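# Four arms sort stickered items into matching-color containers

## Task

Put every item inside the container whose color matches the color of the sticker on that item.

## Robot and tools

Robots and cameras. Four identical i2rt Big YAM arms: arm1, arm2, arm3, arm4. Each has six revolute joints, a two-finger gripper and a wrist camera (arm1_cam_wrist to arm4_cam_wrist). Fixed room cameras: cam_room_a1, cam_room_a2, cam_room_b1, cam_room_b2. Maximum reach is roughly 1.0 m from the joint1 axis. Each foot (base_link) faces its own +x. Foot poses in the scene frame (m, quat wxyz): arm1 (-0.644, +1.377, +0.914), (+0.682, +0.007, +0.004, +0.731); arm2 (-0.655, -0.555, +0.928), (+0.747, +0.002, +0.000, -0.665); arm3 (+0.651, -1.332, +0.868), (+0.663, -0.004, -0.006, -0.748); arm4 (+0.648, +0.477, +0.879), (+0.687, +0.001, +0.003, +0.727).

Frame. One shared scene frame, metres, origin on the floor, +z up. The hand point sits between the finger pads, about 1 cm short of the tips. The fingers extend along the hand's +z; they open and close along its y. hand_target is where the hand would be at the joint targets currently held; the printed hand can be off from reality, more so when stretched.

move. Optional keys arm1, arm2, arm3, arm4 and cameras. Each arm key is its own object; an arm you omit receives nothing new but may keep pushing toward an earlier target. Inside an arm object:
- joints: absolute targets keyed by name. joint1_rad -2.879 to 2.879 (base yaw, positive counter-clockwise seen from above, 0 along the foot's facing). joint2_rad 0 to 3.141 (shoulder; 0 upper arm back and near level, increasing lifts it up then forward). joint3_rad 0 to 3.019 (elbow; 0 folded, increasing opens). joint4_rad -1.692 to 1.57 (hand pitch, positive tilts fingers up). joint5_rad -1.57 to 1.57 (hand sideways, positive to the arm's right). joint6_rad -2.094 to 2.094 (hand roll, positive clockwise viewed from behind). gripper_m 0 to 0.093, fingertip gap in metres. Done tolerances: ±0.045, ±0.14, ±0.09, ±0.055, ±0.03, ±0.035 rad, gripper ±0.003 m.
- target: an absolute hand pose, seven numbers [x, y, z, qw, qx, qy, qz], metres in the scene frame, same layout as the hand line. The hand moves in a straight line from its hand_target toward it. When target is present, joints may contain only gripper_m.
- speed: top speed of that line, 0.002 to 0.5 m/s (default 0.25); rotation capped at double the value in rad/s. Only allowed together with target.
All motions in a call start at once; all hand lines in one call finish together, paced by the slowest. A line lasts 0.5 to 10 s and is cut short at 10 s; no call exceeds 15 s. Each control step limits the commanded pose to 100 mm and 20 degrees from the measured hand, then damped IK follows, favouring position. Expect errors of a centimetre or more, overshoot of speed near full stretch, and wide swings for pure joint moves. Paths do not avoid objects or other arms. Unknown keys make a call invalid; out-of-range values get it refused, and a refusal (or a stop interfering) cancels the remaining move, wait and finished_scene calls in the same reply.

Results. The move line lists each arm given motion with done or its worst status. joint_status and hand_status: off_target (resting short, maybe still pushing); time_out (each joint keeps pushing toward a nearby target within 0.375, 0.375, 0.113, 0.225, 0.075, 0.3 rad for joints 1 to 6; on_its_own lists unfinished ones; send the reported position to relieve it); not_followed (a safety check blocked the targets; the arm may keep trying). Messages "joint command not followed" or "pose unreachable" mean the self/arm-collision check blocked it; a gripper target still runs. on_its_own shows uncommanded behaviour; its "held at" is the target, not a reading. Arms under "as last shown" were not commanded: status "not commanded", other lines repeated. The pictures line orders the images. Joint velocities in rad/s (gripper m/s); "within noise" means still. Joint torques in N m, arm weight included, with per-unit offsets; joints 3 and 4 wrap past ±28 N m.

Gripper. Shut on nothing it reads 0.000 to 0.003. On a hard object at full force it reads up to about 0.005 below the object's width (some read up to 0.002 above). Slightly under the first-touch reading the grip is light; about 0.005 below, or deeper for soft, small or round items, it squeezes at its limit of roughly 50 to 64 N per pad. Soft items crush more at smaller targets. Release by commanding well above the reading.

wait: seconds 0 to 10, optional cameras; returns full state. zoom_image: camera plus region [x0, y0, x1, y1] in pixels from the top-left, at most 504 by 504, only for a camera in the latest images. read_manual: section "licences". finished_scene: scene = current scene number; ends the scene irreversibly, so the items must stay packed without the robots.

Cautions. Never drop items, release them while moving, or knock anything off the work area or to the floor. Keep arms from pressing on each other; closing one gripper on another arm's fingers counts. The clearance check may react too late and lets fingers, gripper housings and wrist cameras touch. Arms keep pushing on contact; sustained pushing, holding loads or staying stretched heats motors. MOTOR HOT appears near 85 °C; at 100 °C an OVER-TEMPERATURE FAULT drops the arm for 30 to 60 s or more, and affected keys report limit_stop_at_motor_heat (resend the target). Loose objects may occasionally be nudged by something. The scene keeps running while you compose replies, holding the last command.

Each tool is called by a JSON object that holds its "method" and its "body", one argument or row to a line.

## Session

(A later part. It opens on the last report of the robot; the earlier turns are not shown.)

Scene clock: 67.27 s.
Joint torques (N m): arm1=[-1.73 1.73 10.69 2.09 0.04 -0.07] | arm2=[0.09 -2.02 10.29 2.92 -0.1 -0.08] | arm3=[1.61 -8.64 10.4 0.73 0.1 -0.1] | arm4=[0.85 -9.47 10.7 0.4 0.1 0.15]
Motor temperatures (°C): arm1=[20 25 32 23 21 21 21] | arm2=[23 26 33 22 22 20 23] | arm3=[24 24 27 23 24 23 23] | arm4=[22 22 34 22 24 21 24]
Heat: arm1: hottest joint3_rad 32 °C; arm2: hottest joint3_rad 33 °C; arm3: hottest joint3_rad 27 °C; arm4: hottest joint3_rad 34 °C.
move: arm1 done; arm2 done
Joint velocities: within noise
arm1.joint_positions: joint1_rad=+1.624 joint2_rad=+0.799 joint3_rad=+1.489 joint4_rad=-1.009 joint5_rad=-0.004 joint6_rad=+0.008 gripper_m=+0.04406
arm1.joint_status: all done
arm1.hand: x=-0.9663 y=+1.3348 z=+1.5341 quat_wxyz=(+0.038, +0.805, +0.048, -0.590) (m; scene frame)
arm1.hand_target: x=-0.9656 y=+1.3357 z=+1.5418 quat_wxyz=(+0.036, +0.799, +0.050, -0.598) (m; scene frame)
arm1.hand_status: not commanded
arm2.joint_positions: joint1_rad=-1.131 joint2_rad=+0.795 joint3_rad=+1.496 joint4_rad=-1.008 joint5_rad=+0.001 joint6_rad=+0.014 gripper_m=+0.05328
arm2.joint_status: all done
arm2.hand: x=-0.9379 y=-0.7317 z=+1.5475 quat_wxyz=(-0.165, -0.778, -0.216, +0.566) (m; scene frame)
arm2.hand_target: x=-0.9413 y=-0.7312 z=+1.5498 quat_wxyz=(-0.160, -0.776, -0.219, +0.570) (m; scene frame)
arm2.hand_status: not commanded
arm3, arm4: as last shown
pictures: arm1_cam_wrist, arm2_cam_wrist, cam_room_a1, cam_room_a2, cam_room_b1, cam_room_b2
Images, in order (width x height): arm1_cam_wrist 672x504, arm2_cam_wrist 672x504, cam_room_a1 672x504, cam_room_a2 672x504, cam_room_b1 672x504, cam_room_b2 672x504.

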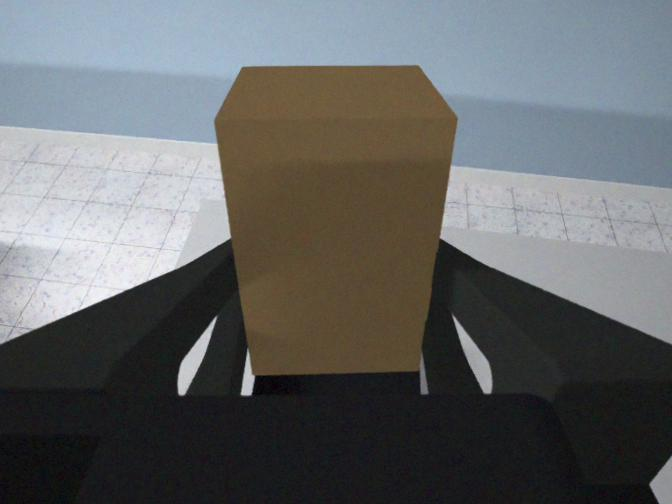

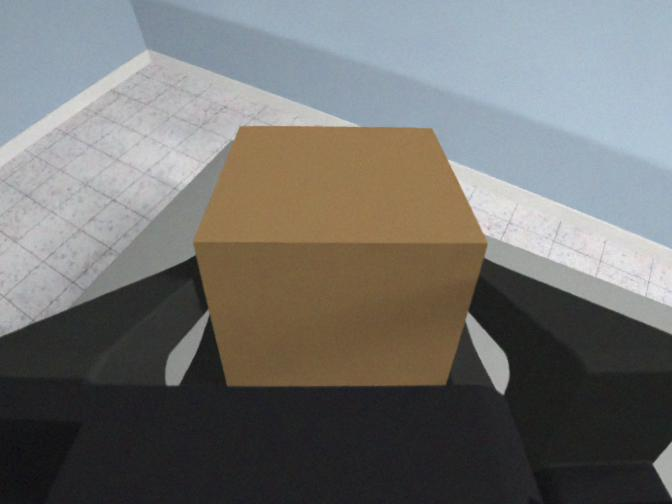

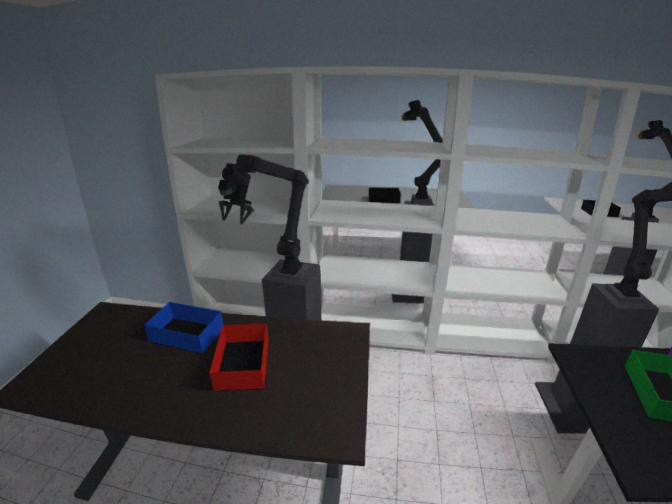

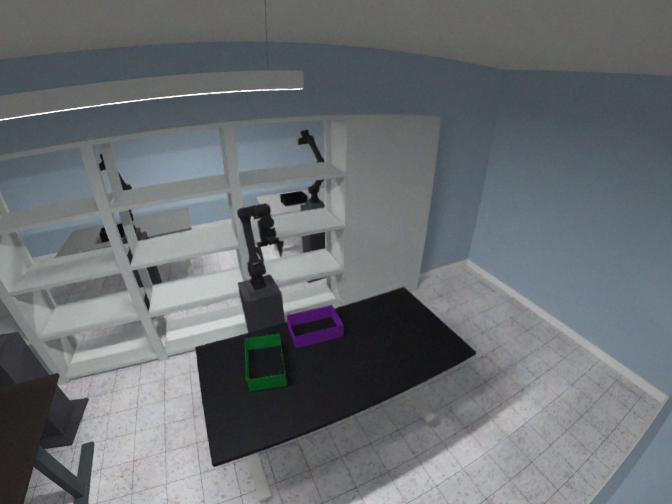

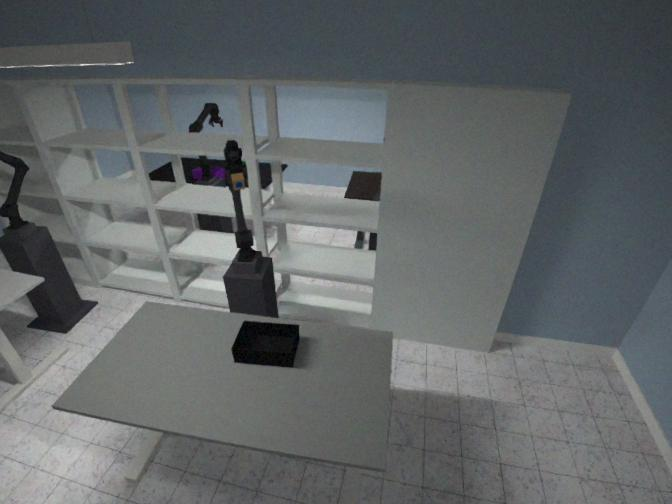

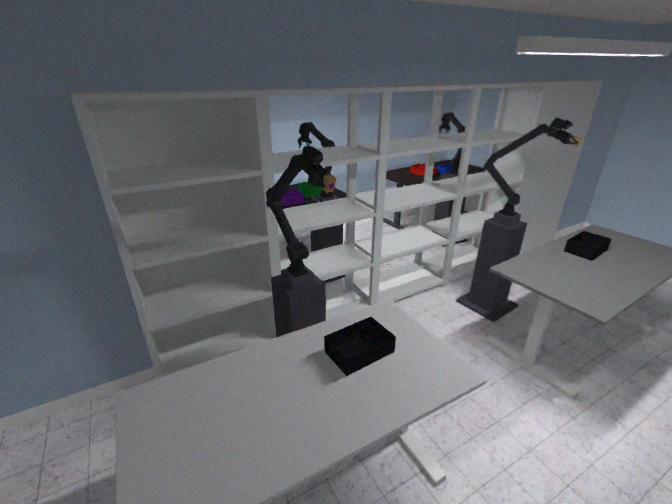

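{"method": "move", "body": {
  "arm1": {"joints":{"joint1_rad":-2.27,"joint4_rad":-1.6}},
  "arm2": {"joints":{"joint1_rad":0.92,"joint4_rad":-1.6}},
  "cameras": []
}}

{"method": "move", "body": {
  "arm1": {"joints":{"joint2_rad":0.5,"joint3_rad":0.6,"joint4_rad":-0.36}},
  "arm2": {"joints":{"joint2_rad":0.5,"joint3_rad":0.6,"joint4_rad":-0.36}},
  "cameras": []
}}

{"method": "move", "body": {
  "arm1": {"target":[0.02,0.92,1.10,0.624,0.233,0.718,-0.203]},
  "arm2": {"target":[0.02,-0.95,1.09,0.633,0.199,0.728,-0.173]},
  "arm3": {"joints":{"joint1_rad":-1.7,"joint2_rad":0.6,"joint4_rad":-1.3}},
  "arm4": {"joints":{"joint1_rad":1.15,"joint2_rad":0.6,"joint4_rad":-1.3}}
}}

Scene clock: 82.20 s.
Joint torques (N m): arm1=[-2.9 0.26 10.26 0.91 -0.05 -0.03] | arm2=[1.2 -1.49 9.78 1.55 0.05 -0.07] | arm3=[1.55 -8.59 10.47 0.73 0.1 -0.11] | arm4=[0.73 -9.58 10.5 0.46 0.09 0.14]
Motor temperatures (°C): arm1=[20 24 32 23 21 21 22] | arm2=[23 25 31 22 22 20 24] | arm3=[24 24 28 23 24 23 23] | arm4=[22 22 35 22 24 21 24]
Heat: arm1: hottest joint3_rad 32 °C; arm2: hottest joint3_rad 31 °C; arm3: hottest joint3_rad 28 °C; arm4: hottest joint3_rad 35 °C.
move: arm1 done; arm2 done
Joint velocities: within noise
arm1.joint_positions: joint1_rad=-2.263 joint2_rad=+0.806 joint3_rad=+1.489 joint4_rad=-1.593 joint5_rad=-0.003 joint6_rad=+0.005 gripper_m=+0.04412
arm1.joint_status: all done
arm1.hand: x=-0.4282 y=+1.2266 z=+1.4082 quat_wxyz=(-0.302, -0.292, -0.902, +0.099) (m; scene frame)
arm1.hand_target: x=-0.4324 y=+1.2278 z=+1.4133 quat_wxyz=(-0.306, -0.292, -0.901, +0.101) (m; scene frame)
arm1.hand_status: not commanded
arm2.joint_positions: joint1_rad=+0.915 joint2_rad=+0.796 joint3_rad=+1.496 joint4_rad=-1.589 joint5_rad=-0.003 joint6_rad=+0.013 gripper_m=+0.05328
arm2.joint_status: all done
arm2.hand: x=-0.4391 y=-0.6865 z=+1.4319 quat_wxyz=(-0.324, -0.257, -0.907, +0.084) (m; scene frame)
arm2.hand_target: x=-0.4394 y=-0.6852 z=+1.4310 quat_wxyz=(-0.318, -0.249, -0.911, +0.085) (m; scene frame)
arm2.hand_status: not commanded
arm3.joint_positions: joint1_rad=+1.394 joint2_rad=+1.196 joint3_rad=+1.584 joint4_rad=-1.444 joint5_rad=-0.001 joint6_rad=+0.006 gripper_m=+0.09398
arm3.joint_status: not commanded
arm3.hand: x=+1.0528 y=-1.4493 z=+1.3082 quat_wxyz=(-0.254, -0.144, -0.955, +0.043) (m; scene frame)
arm3.hand_target: x=+1.0546 y=-1.4473 z=+1.3129 quat_wxyz=(-0.256, -0.139, -0.956, +0.044) (m; scene frame)
arm3.hand_status: not commanded
arm4.joint_positions: joint1_rad=-1.552 joint2_rad=+1.200 joint3_rad=+1.571 joint4_rad=-1.438 joint5_rad=+0.000 joint6_rad=-0.012 gripper_m=+0.09398
arm4.joint_status: not commanded
arm4.hand: x=+1.0714 y=+0.5101 z=+1.3083 quat_wxyz=(-0.247, +0.043, -0.968, -0.006) (m; scene frame)
arm4.hand_target: x=+1.0710 y=+0.5109 z=+1.3206 quat_wxyz=(-0.255, +0.038, -0.966, -0.008) (m; scene frame)
arm4.hand_status: not commanded
pictures: none
No camera images: "cameras" was empty.

Scene clock: 83.83 s.
Joint torques (N m): arm1=[-2.14 1.38 13.3 2.77 -0.03 -0.01] | arm2=[1.14 -2.37 11.88 3.63 0.05 -0.07] | arm3=[1.61 -8.59 10.43 0.75 0.11 -0.1] | arm4=[1.14 -9.88 10.7 0.28 0.09 0.17]
Motor temperatures (°C): arm1=[20 24 32 23 21 21 22] | arm2=[23 25 31 22 22 20 24] | arm3=[24 24 28 23 24 23 23] | arm4=[22 22 35 22 24 21 24]
Heat: arm1: hottest joint3_rad 32 °C; arm2: hottest joint3_rad 31 °C; arm3: hottest joint3_rad 28 °C; arm4: hottest joint3_rad 35 °C.
move: arm1 done; arm2 done
Joint velocities: within noise
arm1.joint_positions: joint1_rad=-2.263 joint2_rad=+0.510 joint3_rad=+0.588 joint4_rad=-0.383 joint5_rad=-0.003 joint6_rad=+0.005 gripper_m=+0.04412
arm1.joint_status: all done
arm1.hand: x=-0.3626 y=+1.1779 z=+1.2399 quat_wxyz=(-0.557, -0.248, -0.772, +0.180) (m; scene frame)
arm1.hand_target: x=-0.3637 y=+1.1762 z=+1.2556 quat_wxyz=(-0.574, -0.244, -0.759, +0.188) (m; scene frame)
arm1.hand_status: not commanded
arm2.joint_positions: joint1_rad=+0.915 joint2_rad=+0.511 joint3_rad=+0.605 joint4_rad=-0.386 joint5_rad=-0.003 joint6_rad=+0.013 gripper_m=+0.05328
arm2.joint_status: all done
arm2.hand: x=-0.3634 y=-0.7311 z=+1.2681 quat_wxyz=(-0.577, -0.219, -0.772, +0.152) (m; scene frame)
arm2.hand_target: x=-0.3633 y=-0.7295 z=+1.2748 quat_wxyz=(-0.589, -0.210, -0.764, +0.159) (m; scene frame)
arm2.hand_status: not commanded
arm3, arm4: as last shown
pictures: none
No camera images: "cameras" was empty.

Scene clock: 86.50 s.
Joint torques (N m): arm1=[-0.85 -17.67 15.43 2.22 0.1 0.1] | arm2=[1.61 -19.84 14.39 3.25 0.15 -0.09] | arm3=[0.44 3.43 6.53 2.22 0.01 -0.11] | arm4=[1.14 4.48 6.16 1.74 0.11 0.14]
Motor temperatures (°C): arm1=[20 24 33 23 21 21 22] | arm2=[23 25 31 22 22 20 24] | arm3=[24 24 28 23 24 23 23] | arm4=[22 22 35 22 24 21 24]
Heat: arm1: hottest joint3_rad 33 °C; arm2: hottest joint3_rad 31 °C; arm3: hottest joint3_rad 28 °C; arm4: hottest joint3_rad 35 °C.
move: arm1 off_target; arm2 off_target; arm3 done; arm4 done
Joint velocities: within noise
arm1.joint_positions: joint1_rad=-2.249 joint2_rad=+2.002 joint3_rad=+1.336 joint4_rad=+0.471 joint5_rad=+0.027 joint6_rad=+0.005 gripper_m=+0.04412
arm1.joint_status: not commanded
arm1.hand: x=-0.0018 y=+0.9243 z=+1.0654 quat_wxyz=(-0.597, -0.241, -0.739, +0.200) (m; scene frame)
arm1.hand_target: x=+0.0172 y=+0.9220 z=+1.1005 quat_wxyz=(-0.624, -0.233, -0.718, +0.203) (m; scene frame)
arm1.hand_status: off_target (0.041 m and 4.0 deg from the pose sent, 0.482 m and 10.3 deg at the start)
arm2.joint_positions: joint1_rad=+0.918 joint2_rad=+1.994 joint3_rad=+1.250 joint4_rad=+0.548 joint5_rad=+0.005 joint6_rad=+0.013 gripper_m=+0.05328
arm2.joint_status: not commanded
arm2.hand: x=-0.0009 y=-0.9457 z=+1.0693 quat_wxyz=(-0.613, -0.212, -0.743, +0.165) (m; scene frame)
arm2.hand_target: x=+0.0179 y=-0.9488 z=+1.0902 quat_wxyz=(-0.633, -0.199, -0.728, +0.173) (m; scene frame)
arm2.hand_status: off_target (0.030 m and 3.4 deg from the pose sent, 0.476 m and 8.8 deg at the start)
arm3.joint_positions: joint1_rad=-1.689 joint2_rad=+0.601 joint3_rad=+1.600 joint4_rad=-1.308 joint5_rad=+0.000 joint6_rad=+0.005 gripper_m=+0.09401
arm3.joint_status: all done
arm3.hand: x=+0.4667 y=-1.2776 z=+1.5137 quat_wxyz=(+0.063, -0.802, +0.102, +0.585) (m; scene frame)
arm3.hand_target: x=+0.4673 y=-1.2755 z=+1.5157 quat_wxyz=(+0.069, -0.799, +0.104, +0.588) (m; scene frame)
arm3.hand_status: not commanded
arm4.joint_positions: joint1_rad=+1.146 joint2_rad=+0.596 joint3_rad=+1.598 joint4_rad=-1.312 joint5_rad=-0.001 joint6_rad=-0.012 gripper_m=+0.09401
arm4.joint_status: all done
arm4.hand: x=+0.4770 y=+0.5470 z=+1.5259 quat_wxyz=(-0.109, +0.794, -0.144, -0.581) (m; scene frame)
arm4.hand_target: x=+0.4746 y=+0.5473 z=+1.5289 quat_wxyz=(-0.106, +0.790, -0.147, -0.585) (m; scene frame)
arm4.hand_status: not commanded
pictures: arm1_cam_wrist, arm2_cam_wrist, arm3_cam_wrist, arm4_cam_wrist, cam_room_a1, cam_room_a2, cam_room_b1, cam_room_b2
Images, in order (width x height): arm1_cam_wrist 672x504, arm2_cam_wrist 672x504, arm3_cam_wrist 672x504, arm4_cam_wrist 672x504, cam_room_a1 672x504, cam_room_a2 672x504, cam_room_b1 672x504, cam_room_b2 672x504.

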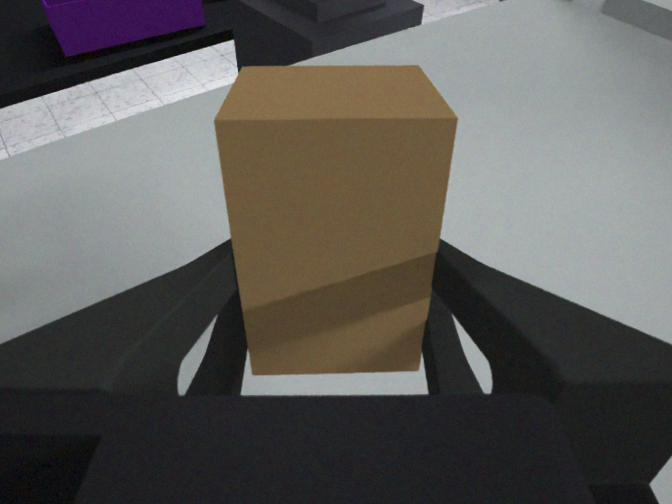

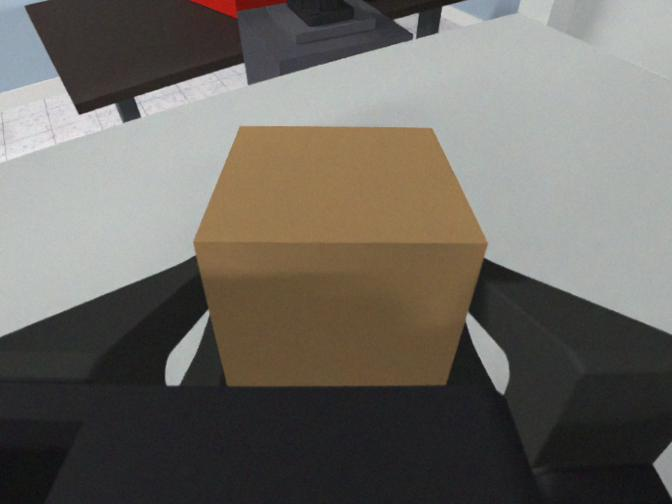

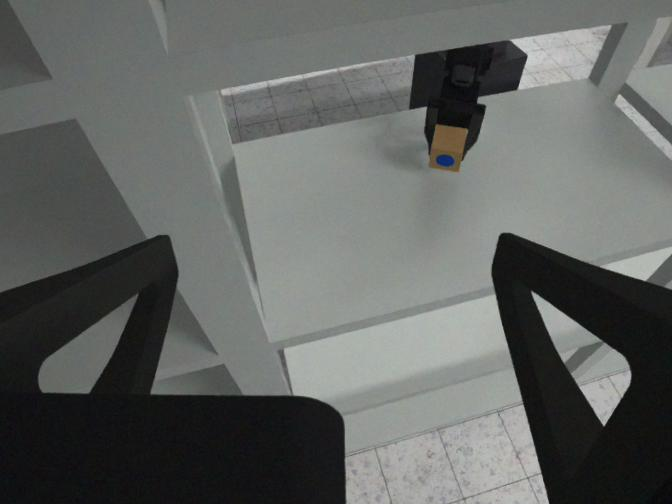

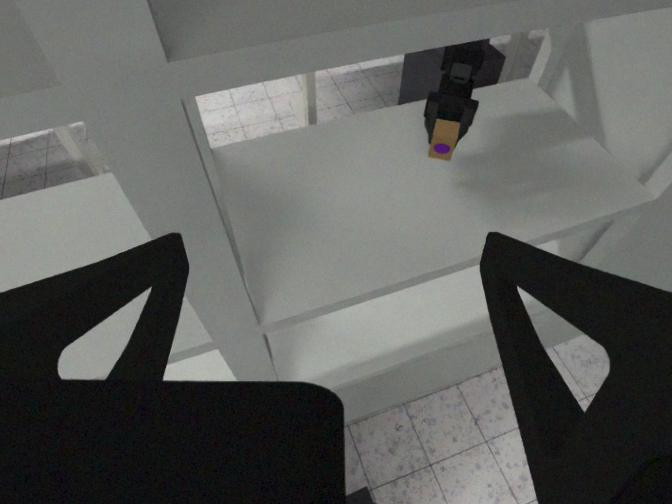

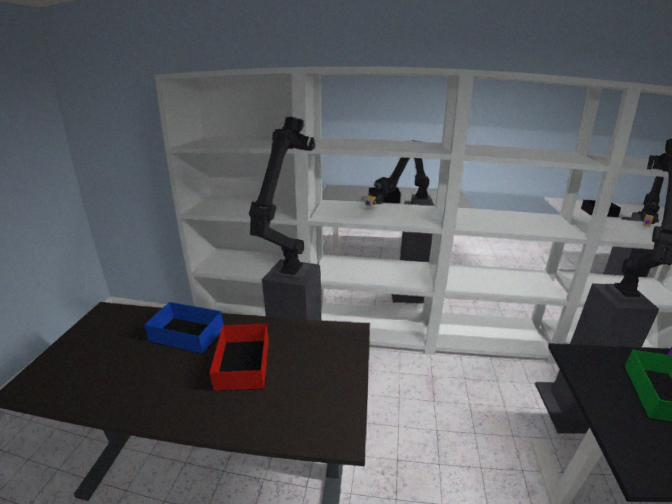

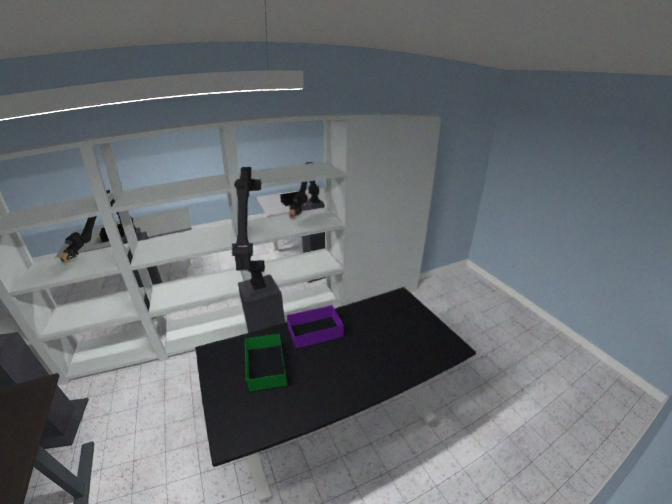

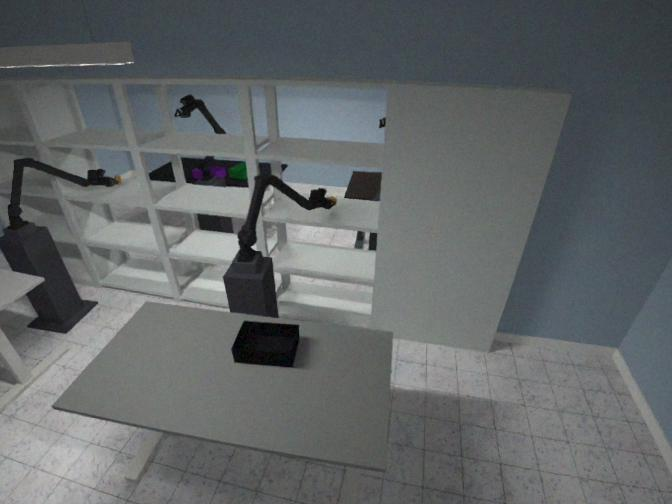

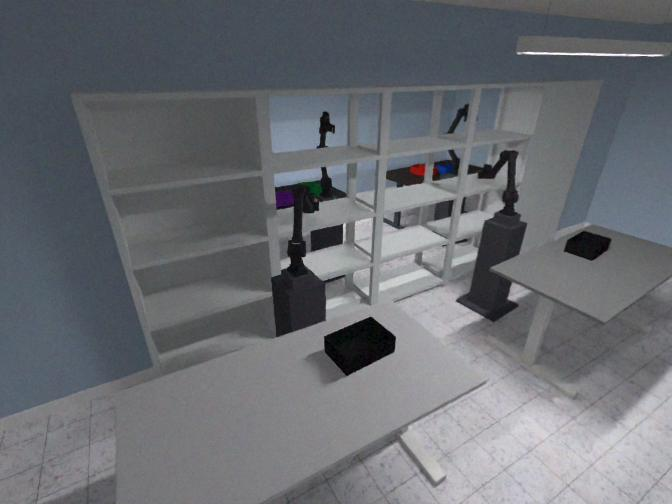

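{"method": "move", "body": {
  "arm1": {"target":[0.02,0.92,1.062,0.640,0.229,0.703,-0.208],"speed":0.1},
  "arm2": {"target":[0.02,-0.95,1.053,0.648,0.196,0.714,-0.178],"speed":0.1},
  "cameras": []
}}

{"method": "move", "body": {
  "arm1": {"target":[0.02,0.92,1.047,0.640,0.229,0.703,-0.208],"speed":0.05},
  "arm2": {"target":[0.02,-0.95,1.038,0.648,0.196,0.714,-0.178],"speed":0.05},
  "cameras": []
}}

{"method": "move", "body": {
  "arm1": {"target":[0.02,0.92,1.035,0.640,0.229,0.703,-0.208],"speed":0.05},
  "arm2": {"target":[0.02,-0.95,1.026,0.648,0.196,0.714,-0.178],"speed":0.05},
  "cameras": ["arm3_cam_wrist","arm4_cam_wrist"]
}}

{"method": "zoom_image", "body": {
  "camera": "arm4_cam_wrist",
  "region": [390, 60, 510, 200]
}}

{"method": "zoom_image", "body": {
  "camera": "arm3_cam_wrist",
  "region": [390, 60, 510, 200]
}}

Scene clock: 94.33 s.
Joint torques (N m): arm1=[-1.14 -17.55 12.94 2.67 0.07 0.06] | arm2=[1.55 -20.19 12.53 3.69 0.16 -0.08] | arm3=[0.44 3.55 6.58 2.25 0.03 -0.1] | arm4=[1.2 3.9 6.16 1.85 0.15 0.14]
Motor temperatures (°C): arm1=[20 25 33 23 21 21 22] | arm2=[23 26 32 22 22 20 24] | arm3=[24 24 28 23 24 23 23] | arm4=[22 22 33 22 24 21 24]
Heat: arm1: hottest joint3_rad 33 °C; arm2: hottest joint3_rad 32 °C; arm3: hottest joint3_rad 28 °C; arm4: hottest joint3_rad 33 °C.
move: arm1 off_target; arm2 off_target
Joint velocities: within noise
arm1.joint_positions: joint1_rad=-2.248 joint2_rad=+2.083 joint3_rad=+1.336 joint4_rad=+0.603 joint5_rad=+0.029 joint6_rad=+0.005 gripper_m=+0.04412
arm1.joint_status: not commanded
arm1.hand: x=+0.0033 y=+0.9204 z=+1.0352 quat_wxyz=(-0.616, -0.237, -0.723, +0.206) (m; scene frame)
arm1.hand_target: x=+0.0186 y=+0.9212 z=+1.0621 quat_wxyz=(-0.640, -0.229, -0.703, +0.208) (m; scene frame)
arm1.hand_status: off_target (0.032 m and 3.7 deg from the pose sent, 0.022 m and 6.6 deg at the start)
arm2.joint_positions: joint1_rad=+0.919 joint2_rad=+2.078 joint3_rad=+1.250 joint4_rad=+0.680 joint5_rad=+0.007 joint6_rad=+0.012 gripper_m=+0.05328
arm2.joint_status: not commanded
arm2.hand: x=+0.0035 y=-0.9483 z=+1.0388 quat_wxyz=(-0.630, -0.208, -0.728, +0.170) (m; scene frame)
arm2.hand_target: x=+0.0188 y=-0.9491 z=+1.0532 quat_wxyz=(-0.648, -0.196, -0.714, +0.178) (m; scene frame)
arm2.hand_status: off_target (0.022 m and 3.1 deg from the pose sent, 0.027 m and 5.7 deg at the start)
arm3, arm4: as last shown
pictures: none
No camera images: "cameras" was empty.

Scene clock: 95.37 s.
Joint torques (N m): arm1=[-0.91 -16.32 12.66 2.58 0.11 0.11] | arm2=[1.61 -19.55 12.4 3.7 0.14 -0.07] | arm3=[0.62 3.49 6.57 2.21 0.01 -0.1] | arm4=[1.14 4.31 6.19 1.89 0.11 0.17]
Motor temperatures (°C): arm1=[20 25 33 23 21 21 22] | arm2=[23 26 32 22 22 20 24] | arm3=[24 24 28 23 24 23 23] | arm4=[22 22 33 22 24 21 24]
Heat: arm1: hottest joint3_rad 33 °C; arm2: hottest joint3_rad 32 °C; arm3: hottest joint3_rad 28 °C; arm4: hottest joint3_rad 33 °C.
move: arm1 off_target; arm2 off_target
Joint velocities: within noise
arm1.joint_positions: joint1_rad=-2.248 joint2_rad=+2.098 joint3_rad=+1.336 joint4_rad=+0.631 joint5_rad=+0.029 joint6_rad=+0.005 gripper_m=+0.04412
arm1.joint_status: not commanded
arm1.hand: x=+0.0040 y=+0.9199 z=+1.0306 quat_wxyz=(-0.620, -0.235, -0.719, +0.207) (m; scene frame)
arm1.hand_target: x=+0.0189 y=+0.9208 z=+1.0472 quat_wxyz=(-0.640, -0.229, -0.703, +0.208) (m; scene frame)
arm1.hand_status: off_target (0.023 m and 3.0 deg from the pose sent, 0.020 m and 3.7 deg at the start)
arm2.joint_positions: joint1_rad=+0.919 joint2_rad=+2.098 joint3_rad=+1.250 joint4_rad=+0.709 joint5_rad=+0.008 joint6_rad=+0.012 gripper_m=+0.05328
arm2.joint_status: not commanded
arm2.hand: x=+0.0040 y=-0.9486 z=+1.0314 quat_wxyz=(-0.634, -0.207, -0.725, +0.171) (m; scene frame)
arm2.hand_target: x=+0.0190 y=-0.9493 z=+1.0380 quat_wxyz=(-0.648, -0.196, -0.714, +0.178) (m; scene frame)
arm2.hand_status: off_target (0.017 m and 2.6 deg from the pose sent, 0.017 m and 3.1 deg at the start)
arm3, arm4: as last shown
pictures: none
No camera images: "cameras" was empty.

Scene clock: 96.33 s.
Joint torques (N m): arm1=[-0.67 -17.55 12.42 2.59 0.1 0.09] | arm2=[1.49 -19.02 12.26 3.58 0.11 -0.06] | arm3=[0.5 3.37 6.54 2.17 0.02 -0.1] | arm4=[0.91 4.19 6.16 1.84 0.11 0.17]
Motor temperatures (°C): arm1=[20 25 33 23 21 21 22] | arm2=[23 26 32 22 22 20 24] | arm3=[24 24 28 23 24 23 23] | arm4=[22 22 33 22 24 21 24]
Heat: arm1: hottest joint3_rad 33 °C; arm2: hottest joint3_rad 32 °C; arm3: hottest joint3_rad 28 °C; arm4: hottest joint3_rad 33 °C.
move: arm1 off_target; arm2 off_target
Joint velocities: within noise
arm1.joint_positions: joint1_rad=-2.248 joint2_rad=+2.119 joint3_rad=+1.336 joint4_rad=+0.656 joint5_rad=+0.029 joint6_rad=+0.005 gripper_m=+0.04412
arm1.joint_status: not commanded
arm1.hand: x=+0.0043 y=+0.9195 z=+1.0202 quat_wxyz=(-0.622, -0.235, -0.718, +0.208) (m; scene frame)
arm1.hand_target: x=+0.0189 y=+0.9206 z=+1.0352 quat_wxyz=(-0.640, -0.229, -0.703, +0.208) (m; scene frame)
arm1.hand_status: off_target (0.022 m and 2.8 deg from the pose sent, 0.017 m and 3.0 deg at the start)
arm2.joint_positions: joint1_rad=+0.919 joint2_rad=+2.115 joint3_rad=+1.250 joint4_rad=+0.735 joint5_rad=+0.008 joint6_rad=+0.010 gripper_m=+0.05327
arm2.joint_status: not commanded
arm2.hand: x=+0.0044 y=-0.9485 z=+1.0252 quat_wxyz=(-0.637, -0.206, -0.723, +0.173) (m; scene frame)
arm2.hand_target: x=+0.0190 y=-0.9493 z=+1.0259 quat_wxyz=(-0.648, -0.196, -0.714, +0.178) (m; scene frame)
arm2.hand_status: off_target (0.016 m and 2.0 deg from the pose sent, 0.017 m and 2.6 deg at the start)
arm3, arm4: as last shown
pictures: arm3_cam_wrist, arm4_cam_wrist
Images, in order (width x height): arm3_cam_wrist 672x504, arm4_cam_wrist 672x504.

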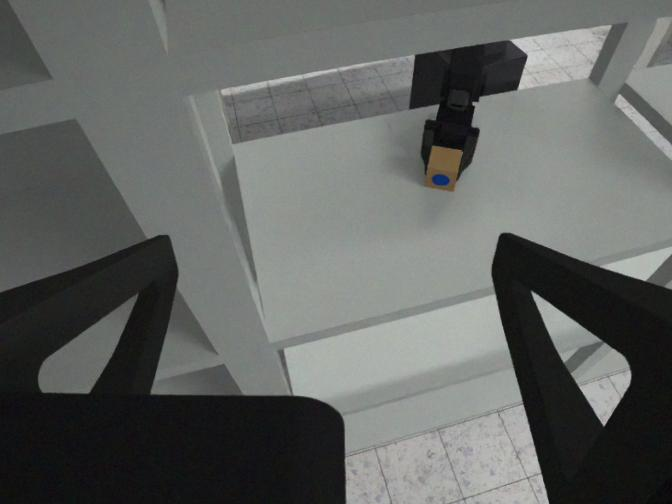

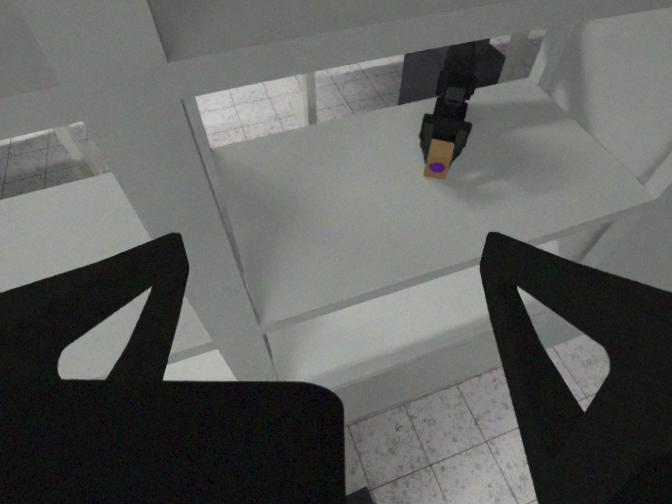

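Scaled by 3.600.

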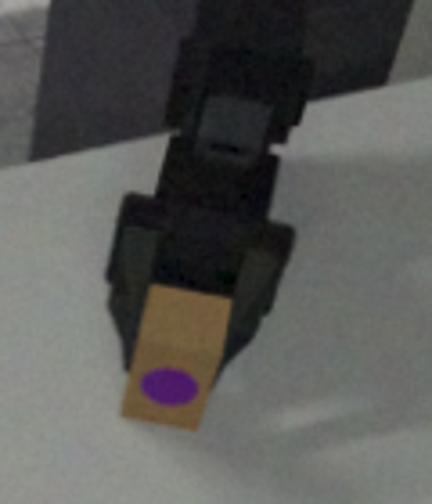

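Scaled by 3.600.

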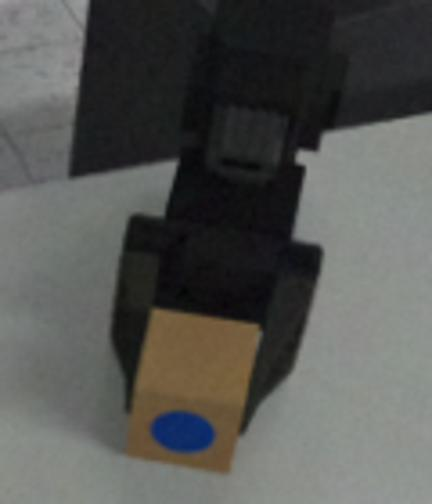

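Still slightly above; keep going.

{"method": "move", "body": {
  "arm1": {"target":[0.02,0.92,1.024,0.640,0.229,0.703,-0.208],"speed":0.05},
  "arm2": {"target":[0.02,-0.95,1.014,0.648,0.196,0.714,-0.178],"speed":0.05},
  "cameras": []
}}

{"method": "move", "body": {
  "arm1": {"target":[0.02,0.92,1.016,0.640,0.229,0.703,-0.208],"speed":0.05},
  "arm2": {"target":[0.02,-0.95,1.004,0.648,0.196,0.714,-0.178],"speed":0.05},
  "cameras": []
}}

Scene clock: 101.33 s.
Joint torques (N m): arm1=[-1.44 -15.56 12.22 2.48 0.13 0.11] | arm2=[1.49 -17.73 12.21 3.26 0.11 -0.06] | arm3=[0.44 3.43 6.6 2.15 0.02 -0.1] | arm4=[1.26 4.01 6.12 1.89 0.11 0.16]
Motor temperatures (°C): arm1=[20 25 33 23 21 21 22] | arm2=[23 26 32 22 22 20 24] | arm3=[24 23 28 23 24 23 23] | arm4=[22 22 32 22 24 21 24]
Heat: arm1: hottest joint3_rad 33 °C; arm2: hottest joint3_rad 32 °C; arm3: hottest joint3_rad 28 °C; arm4: hottest joint3_rad 32 °C.
move: arm1 off_target; arm2 off_target
Joint velocities: within noise
arm1.joint_positions: joint1_rad=-2.248 joint2_rad=+2.129 joint3_rad=+1.336 joint4_rad=+0.681 joint5_rad=+0.029 joint6_rad=+0.006 gripper_m=+0.04412
arm1.joint_status: not commanded
arm1.hand: x=+0.0050 y=+0.9194 z=+1.0190 quat_wxyz=(-0.627, -0.234, -0.713, +0.209) (m; scene frame)
arm1.hand_target: x=+0.0193 y=+0.9207 z=+1.0240 quat_wxyz=(-0.640, -0.229, -0.703, +0.208) (m; scene frame)
arm1.hand_status: off_target (0.016 m and 1.9 deg from the pose sent, 0.016 m and 2.8 deg at the start)
arm2.joint_positions: joint1_rad=+0.919 joint2_rad=+2.124 joint3_rad=+1.250 joint4_rad=+0.767 joint5_rad=+0.008 joint6_rad=+0.009 gripper_m=+0.05327
arm2.joint_status: not commanded
arm2.hand: x=+0.0050 y=-0.9489 z=+1.0262 quat_wxyz=(-0.645, -0.204, -0.715, +0.175) (m; scene frame)
arm2.hand_target: x=+0.0187 y=-0.9491 z=+1.0141 quat_wxyz=(-0.648, -0.196, -0.714, +0.178) (m; scene frame)
arm2.hand_status: off_target (0.019 m and 1.0 deg from the pose sent, 0.019 m and 2.0 deg at the start)
arm3, arm4: as last shown
pictures: none
No camera images: "cameras" was empty.

Scene clock: 102.30 s.
Joint torques (N m): arm1=[-1.14 -15.03 12.25 2.29 0.14 0.04] | arm2=[1.55 -16.85 12.03 2.93 0.1 -0.06] | arm3=[0.38 3.31 6.58 2.22 0.04 -0.1] | arm4=[0.97 4.66 6.13 1.81 0.07 0.14]
Motor temperatures (°C): arm1=[20 25 33 23 21 21 22] | arm2=[23 26 32 22 22 20 24] | arm3=[24 23 28 23 24 23 23] | arm4=[22 22 32 22 24 21 24]
Heat: arm1: hottest joint3_rad 33 °C; arm2: hottest joint3_rad 32 °C; arm3: hottest joint3_rad 28 °C; arm4: hottest joint3_rad 32 °C.
move: arm1 off_target; arm2 off_target
Joint velocities: within noise
arm1.joint_positions: joint1_rad=-2.248 joint2_rad=+2.135 joint3_rad=+1.336 joint4_rad=+0.700 joint5_rad=+0.029 joint6_rad=+0.009 gripper_m=+0.04412
arm1.joint_status: not commanded
arm1.hand: x=+0.0053 y=+0.9192 z=+1.0182 quat_wxyz=(-0.632, -0.234, -0.709, +0.209) (m; scene frame)
arm1.hand_target: x=+0.0192 y=+0.9207 z=+1.0159 quat_wxyz=(-0.640, -0.229, -0.703, +0.208) (m; scene frame)
arm1.hand_status: off_target (0.015 m and 1.3 deg from the pose sent, 0.015 m and 1.9 deg at the start)
arm2.joint_positions: joint1_rad=+0.919 joint2_rad=+2.132 joint3_rad=+1.250 joint4_rad=+0.795 joint5_rad=+0.008 joint6_rad=+0.009 gripper_m=+0.05327
arm2.joint_status: not commanded
arm2.hand: x=+0.0053 y=-0.9491 z=+1.0267 quat_wxyz=(-0.652, -0.202, -0.709, +0.177) (m; scene frame)
arm2.hand_target: x=+0.0179 y=-0.9487 z=+1.0040 quat_wxyz=(-0.648, -0.196, -0.714, +0.178) (m; scene frame)
arm2.hand_status: off_target (0.027 m and 1.0 deg from the pose sent, 0.027 m and 1.0 deg at the start)
arm3, arm4: as last shown
pictures: none
No camera images: "cameras" was empty.

{"method": "move", "body": {
  "arm2": {"target":[0.02,-0.95,1.022,0.648,0.196,0.714,-0.178],"speed":0.05},
  "cameras": []
}}

{"method": "move", "body": {
  "arm1": {"joints":{"gripper_m":0.065}},
  "arm2": {"joints":{"gripper_m":0.074}},
  "cameras": ["arm1_cam_wrist","arm2_cam_wrist"]
}}

{"method": "move", "body": {
  "arm1": {"target":[-0.11,1.013,1.055,0.649,0.226,0.695,-0.211],"speed":0.12},
  "arm2": {"target":[-0.11,-0.873,1.06,0.657,0.194,0.705,-0.181],"speed":0.12},
  "cameras": ["arm1_cam_wrist","arm2_cam_wrist"]
}}

{"method": "move", "body": {
  "arm1": {"target":[-0.38,1.19,1.22,0.624,0.233,0.718,-0.203]},
  "arm2": {"target":[-0.38,-0.715,1.22,0.633,0.199,0.728,-0.173]},
  "arm3": {"joints":{"joint1_rad":-1.993,"joint2_rad":0.5,"joint3_rad":0.6,"joint4_rad":-0.5}},
  "arm4": {"joints":{"joint1_rad":0.88,"joint2_rad":0.5,"joint3_rad":0.6,"joint4_rad":-0.5}},
  "cameras": []
}}

{"method": "move", "body": {
  "arm3": {"target":[0.075,-1.01,1.12,0.149,-0.820,0.258,0.476]},
  "arm4": {"target":[0.075,0.87,1.12,0.155,-0.824,0.268,0.476]},
  "cameras": ["arm3_cam_wrist","arm4_cam_wrist"]
}}

Scene clock: 115.60 s.
Joint torques (N m): arm1=[-0.97 -14.74 12.11 2.44 0.1 0.05] | arm2=[1.49 -19.78 12.07 1.63 0.11 -0.05] | arm3=[0.56 3.49 6.56 2.17 0.02 -0.11] | arm4=[0.91 4.78 6.09 1.89 0.1 0.16]
Motor temperatures (°C): arm1=[20 25 33 23 21 21 22] | arm2=[23 26 32 22 22 20 24] | arm3=[24 23 27 23 24 23 23] | arm4=[22 22 31 22 24 21 24]
Heat: arm1: hottest joint3_rad 33 °C; arm2: hottest joint3_rad 32 °C; arm3: hottest joint3_rad 27 °C; arm4: hottest joint3_rad 31 °C.
move: arm2 off_target
Joint velocities: within noise
arm1, arm3, arm4: as last shown
arm2.joint_positions: joint1_rad=+0.919 joint2_rad=+2.132 joint3_rad=+1.253 joint4_rad=+0.791 joint5_rad=+0.008 joint6_rad=+0.009 gripper_m=+0.05327
arm2.joint_status: not commanded
arm2.hand: x=+0.0059 y=-0.9494 z=+1.0268 quat_wxyz=(-0.651, -0.202, -0.710, +0.177) (m; scene frame)
arm2.hand_target: x=+0.0192 y=-0.9494 z=+1.0220 quat_wxyz=(-0.648, -0.196, -0.714, +0.178) (m; scene frame)
arm2.hand_status: off_target (0.015 m and 0.9 deg from the pose sent, 0.015 m and 1.0 deg at the start)
pictures: none
No camera images: "cameras" was empty.

Scene clock: 116.10 s.
Joint torques (N m): arm1=[-1.38 -14.56 12.23 2.26 -0.02 0.06] | arm2=[1.49 -19.84 11.88 1.72 0.09 -0.05] | arm3=[0.44 3.6 6.6 2.21 0.02 -0.11] | arm4=[1.14 4.13 6.13 1.91 0.12 0.15]
Motor temperatures (°C): arm1=[20 25 33 23 21 21 22] | arm2=[23 26 32 22 22 20 24] | arm3=[24 23 27 23 24 23 23] | arm4=[22 22 31 22 24 21 24]
Heat: arm1: hottest joint3_rad 33 °C; arm2: hottest joint3_rad 32 °C; arm3: hottest joint3_rad 27 °C; arm4: hottest joint3_rad 31 °C.
move: arm1 done; arm2 done
Joint velocities: within noise
arm1.joint_positions: joint1_rad=-2.248 joint2_rad=+2.135 joint3_rad=+1.336 joint4_rad=+0.701 joint5_rad=+0.033 joint6_rad=+0.010 gripper_m=+0.06496
arm1.joint_status: all done
arm1.hand: x=+0.0048 y=+0.9185 z=+1.0184 quat_wxyz=(-0.632, -0.235, -0.708, +0.211) (m; scene frame)
arm1.hand_target: x=+0.0192 y=+0.9206 z=+1.0160 quat_wxyz=(-0.640, -0.229, -0.703, +0.208) (m; scene frame)
arm1.hand_status: not commanded
arm2.joint_positions: joint1_rad=+0.920 joint2_rad=+2.132 joint3_rad=+1.254 joint4_rad=+0.788 joint5_rad=+0.008 joint6_rad=+0.009 gripper_m=+0.07392
arm2.joint_status: all done
arm2.hand: x=+0.0065 y=-0.9492 z=+1.0270 quat_wxyz=(-0.651, -0.202, -0.710, +0.177) (m; scene frame)
arm2.hand_target: x=+0.0192 y=-0.9493 z=+1.0220 quat_wxyz=(-0.648, -0.196, -0.714, +0.178) (m; scene frame)
arm2.hand_status: not commanded
arm3, arm4: as last shown
pictures: arm1_cam_wrist, arm2_cam_wrist
Images, in order (width x height): arm1_cam_wrist 672x504, arm2_cam_wrist 672x504.

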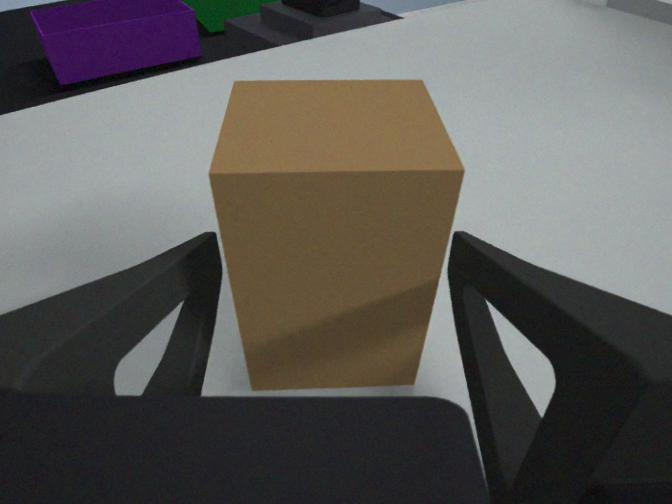

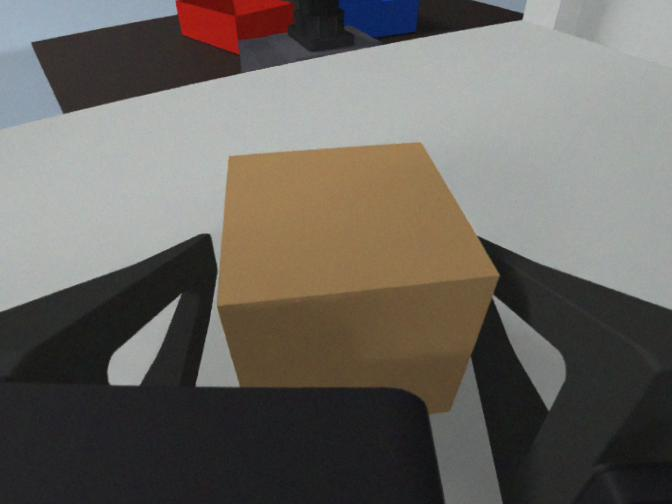

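Scene clock: 118.00 s.
Joint torques (N m): arm1=[-0.62 -14.04 7.32 2.51 0.09 -0.03] | arm2=[1.55 -17.73 6.58 3.44 0.15 -0.05] | arm3=[0.44 3.43 6.58 2.19 0.02 -0.11] | arm4=[1.44 4.72 6.06 1.73 0.11 0.19]
Motor temperatures (°C): arm1=[20 25 33 23 21 21 22] | arm2=[23 26 32 22 22 20 24] | arm3=[24 23 27 23 24 23 23] | arm4=[22 22 31 22 24 21 24]
Heat: arm1: hottest joint3_rad 33 °C; arm2: hottest joint3_rad 32 °C; arm3: hottest joint3_rad 27 °C; arm4: hottest joint3_rad 31 °C.
move: arm1 off_target; arm2 done
Joint velocities: arm1=[within noise] | arm2=[within noise] | arm3=[within noise] | arm4=[0.005 -0.005 0.007 0.002 -0.154 0.007 0]
arm1.joint_positions: joint1_rad=-2.241 joint2_rad=+1.846 joint3_rad=+0.854 joint4_rad=+0.900 joint5_rad=+0.037 joint6_rad=+0.014 gripper_m=+0.06496
arm1.joint_status: not commanded
arm1.hand: x=-0.1147 y=+1.0071 z=+1.0385 quat_wxyz=(-0.635, -0.235, -0.706, +0.209) (m; scene frame)
arm1.hand_target: x=-0.1102 y=+1.0129 z=+1.0549 quat_wxyz=(-0.649, -0.226, -0.695, +0.211) (m; scene frame)
arm1.hand_status: off_target (0.018 m and 2.3 deg from the pose sent, 0.153 m and 2.7 deg at the start)
arm2.joint_positions: joint1_rad=+0.922 joint2_rad=+1.855 joint3_rad=+0.822 joint4_rad=+0.940 joint5_rad=+0.012 joint6_rad=+0.009 gripper_m=+0.07393
arm2.joint_status: not commanded
arm2.hand: x=-0.1104 y=-0.8794 z=+1.0521 quat_wxyz=(-0.650, -0.203, -0.711, +0.177) (m; scene frame)
arm2.hand_target: x=-0.1100 y=-0.8731 z=+1.0600 quat_wxyz=(-0.657, -0.194, -0.705, +0.181) (m; scene frame)
arm2.hand_status: done (0.010 m and 1.5 deg from the pose sent, 0.143 m and 1.3 deg at the start)
arm3.joint_positions: joint1_rad=-1.689 joint2_rad=+0.601 joint3_rad=+1.600 joint4_rad=-1.308 joint5_rad=+0.000 joint6_rad=+0.005 gripper_m=+0.09401
arm3.joint_status: not commanded
arm3.hand: x=+0.4667 y=-1.2776 z=+1.5137 quat_wxyz=(+0.063, -0.802, +0.102, +0.585) (m; scene frame)
arm3.hand_target: x=+0.4673 y=-1.2755 z=+1.5157 quat_wxyz=(+0.069, -0.799, +0.104, +0.588) (m; scene frame)
arm3.hand_status: not commanded
arm4.joint_positions: joint1_rad=+1.146 joint2_rad=+0.596 joint3_rad=+1.598 joint4_rad=-1.312 joint5_rad=-0.001 joint6_rad=-0.012 gripper_m=+0.09401
arm4.joint_status: not commanded
arm4.hand: x=+0.4770 y=+0.5470 z=+1.5259 quat_wxyz=(-0.109, +0.794, -0.144, -0.581) (m; scene frame)
arm4.hand_target: x=+0.4746 y=+0.5473 z=+1.5289 quat_wxyz=(-0.106, +0.790, -0.147, -0.585) (m; scene frame)
arm4.hand_status: not commanded
pictures: arm1_cam_wrist, arm2_cam_wrist
Images, in order (width x height): arm1_cam_wrist 672x504, arm2_cam_wrist 672x504.

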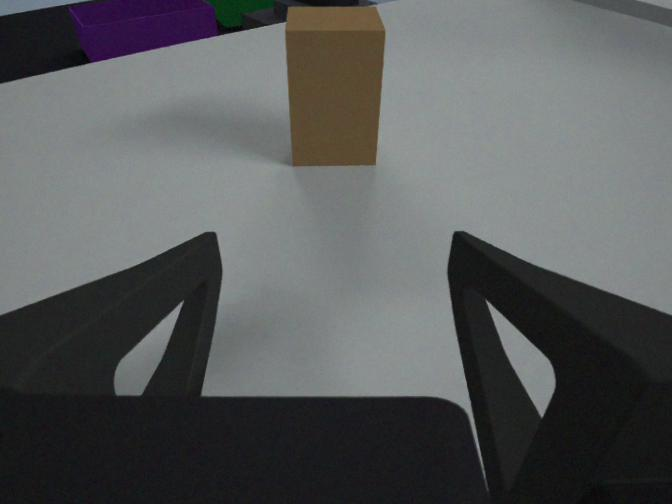

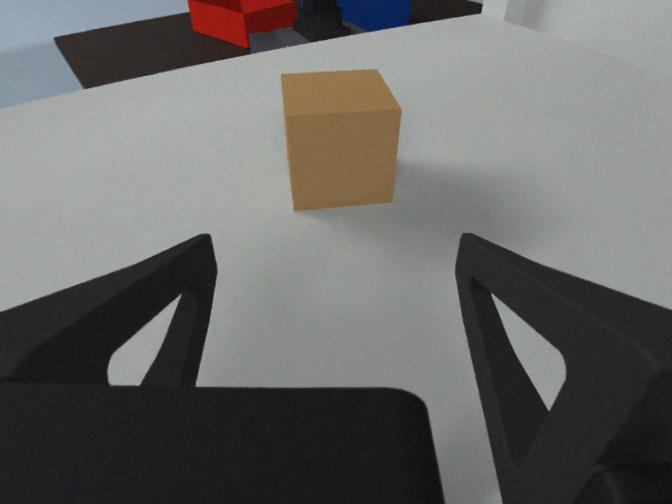

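Scene clock: 120.17 s.
Joint torques (N m): arm1=[-2.43 4.42 14.67 1.36 -0.03 -0.06] | arm2=[1.55 0.62 13.15 1.98 0.17 -0.02] | arm3=[0.62 -1.26 10.25 2.52 0.03 -0.11] | arm4=[0.56 -1.14 10.29 2.06 0.11 0.16]
Motor temperatures (°C): arm1=[20 25 33 23 21 21 22] | arm2=[23 26 32 22 22 20 24] | arm3=[24 23 27 23 24 23 23] | arm4=[22 22 31 22 24 21 24]
Heat: arm1: hottest joint3_rad 33 °C; arm2: hottest joint3_rad 32 °C; arm3: hottest joint3_rad 27 °C; arm4: hottest joint3_rad 31 °C.
move: arm1 off_target; arm2 done; arm3 done; arm4 done
Joint velocities: within noise
arm1.joint_positions: joint1_rad=-2.245 joint2_rad=+0.359 joint3_rad=+0.371 joint4_rad=-0.146 joint5_rad=+0.013 joint6_rad=+0.014 gripper_m=+0.06496
arm1.joint_status: not commanded
arm1.hand: x=-0.3801 y=+1.1941 z=+1.2085 quat_wxyz=(-0.623, -0.233, -0.721, +0.197) (m; scene frame)
arm1.hand_target: x=-0.3803 y=+1.1903 z=+1.2199 quat_wxyz=(-0.624, -0.233, -0.718, +0.203) (m; scene frame)
arm1.hand_status: off_target (0.012 m and 0.7 deg from the pose sent, 0.370 m and 2.0 deg at the start)
arm2.joint_positions: joint1_rad=+0.937 joint2_rad=+0.359 joint3_rad=+0.347 joint4_rad=-0.115 joint5_rad=+0.023 joint6_rad=+0.009 gripper_m=+0.07393
arm2.joint_status: not commanded
arm2.hand: x=-0.3822 y=-0.7166 z=+1.2198 quat_wxyz=(-0.638, -0.204, -0.722, +0.173) (m; scene frame)
arm2.hand_target: x=-0.3801 y=-0.7150 z=+1.2201 quat_wxyz=(-0.633, -0.199, -0.728, +0.173) (m; scene frame)
arm2.hand_status: done (0.003 m and 1.0 deg from the pose sent, 0.358 m and 2.8 deg at the start)
arm3.joint_positions: joint1_rad=-1.982 joint2_rad=+0.508 joint3_rad=+0.600 joint4_rad=-0.518 joint5_rad=+0.000 joint6_rad=+0.005 gripper_m=+0.09401
arm3.joint_status: all done
arm3.hand: x=+0.3680 y=-1.1605 z=+1.1726 quat_wxyz=(+0.136, -0.812, +0.227, +0.521) (m; scene frame)
arm3.hand_target: x=+0.3695 y=-1.1571 z=+1.1787 quat_wxyz=(+0.143, -0.804, +0.227, +0.530) (m; scene frame)
arm3.hand_status: not commanded
arm4.joint_positions: joint1_rad=+0.883 joint2_rad=+0.510 joint3_rad=+0.592 joint4_rad=-0.520 joint5_rad=-0.001 joint6_rad=-0.012 gripper_m=+0.09402
arm4.joint_status: all done
arm4.hand: x=+0.3848 y=+0.6721 z=+1.1811 quat_wxyz=(-0.167, +0.803, -0.258, -0.510) (m; scene frame)
arm4.hand_target: x=+0.3849 y=+0.6735 z=+1.1938 quat_wxyz=(-0.170, +0.791, -0.261, -0.526) (m; scene frame)
arm4.hand_status: not commanded
pictures: none
No camera images: "cameras" was empty.

Scene clock: 122.27 s.
Joint torques (N m): arm1=[-2.37 3.19 14.56 1.61 -0.05 -0.05] | arm2=[1.38 0.56 13.15 1.98 0.15 -0.01] | arm3=[2.43 -15.68 13.67 1.61 0.16 0.03] | arm4=[1.14 -17.32 12.41 0.95 0.25 0.18]
Motor temperatures (°C): arm1=[20 25 33 23 21 21 22] | arm2=[23 26 32 22 22 20 24] | arm3=[24 23 28 23 24 23 23] | arm4=[22 22 31 22 24 21 24]
Heat: arm1: hottest joint3_rad 33 °C; arm2: hottest joint3_rad 32 °C; arm3: hottest joint3_rad 28 °C; arm4: hottest joint3_rad 31 °C.
move: arm3 off_target; arm4 off_target
Joint velocities: within noise
arm1: as last shown
arm1.hand_target: x=-0.3803 y=+1.1902 z=+1.2199 quat_wxyz=(-0.624, -0.233, -0.718, +0.203) (m; scene frame)
arm2.joint_positions: joint1_rad=+0.937 joint2_rad=+0.359 joint3_rad=+0.347 joint4_rad=-0.116 joint5_rad=+0.023 joint6_rad=+0.009 gripper_m=+0.07393
arm2.joint_status: not commanded
arm2.hand: x=-0.3822 y=-0.7166 z=+1.2197 quat_wxyz=(-0.638, -0.204, -0.722, +0.173) (m; scene frame)
arm2.hand_target: x=-0.3801 y=-0.7150 z=+1.2200 quat_wxyz=(-0.633, -0.199, -0.728, +0.173) (m; scene frame)
arm2.hand_status: not commanded
arm3.joint_positions: joint1_rad=-1.936 joint2_rad=+1.552 joint3_rad=+1.151 joint4_rad=-0.161 joint5_rad=+0.121 joint6_rad=+0.052 gripper_m=+0.09401
arm3.joint_status: not commanded
arm3.hand: x=+0.0934 y=-1.0100 z=+1.0939 quat_wxyz=(+0.150, -0.836, +0.264, +0.458) (m; scene frame)
arm3.hand_target: x=+0.0765 y=-1.0109 z=+1.1202 quat_wxyz=(+0.150, -0.825, +0.260, +0.479) (m; scene frame)
arm3.hand_status: off_target (0.032 m and 2.7 deg from the pose sent, 0.334 m and 6.6 deg at the start)
arm4.joint_positions: joint1_rad=+0.918 joint2_rad=+1.653 joint3_rad=+1.243 joint4_rad=-0.142 joint5_rad=+0.034 joint6_rad=+0.002 gripper_m=+0.09402
arm4.joint_status: not commanded
arm4.hand: x=+0.0897 y=+0.8655 z=+1.1020 quat_wxyz=(-0.155, +0.831, -0.266, -0.464) (m; scene frame)
arm4.hand_target: x=+0.0760 y=+0.8693 z=+1.1200 quat_wxyz=(-0.155, +0.823, -0.268, -0.476) (m; scene frame)
arm4.hand_status: off_target (0.024 m and 1.6 deg from the pose sent, 0.373 m and 4.9 deg at the start)
pictures: arm3_cam_wrist, arm4_cam_wrist
Images, in order (width x height): arm3_cam_wrist 672x504, arm4_cam_wrist 672x504.

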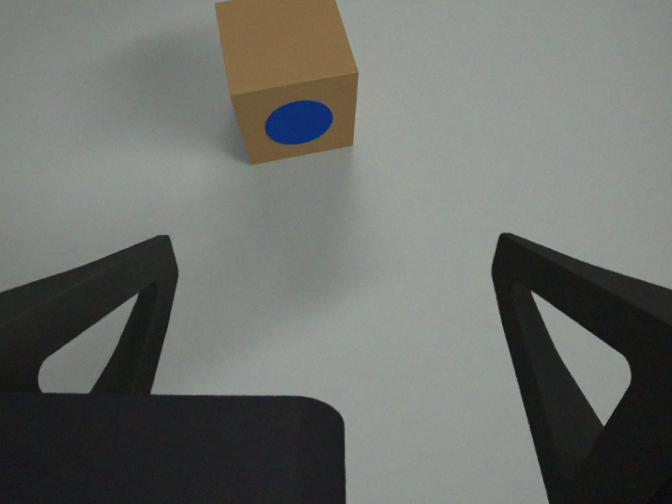

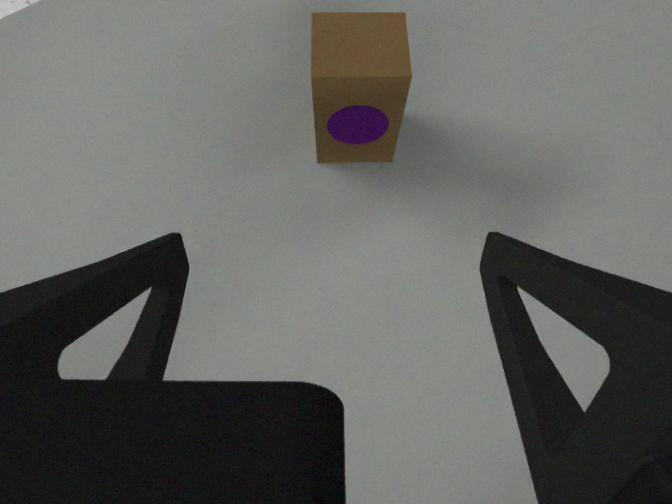

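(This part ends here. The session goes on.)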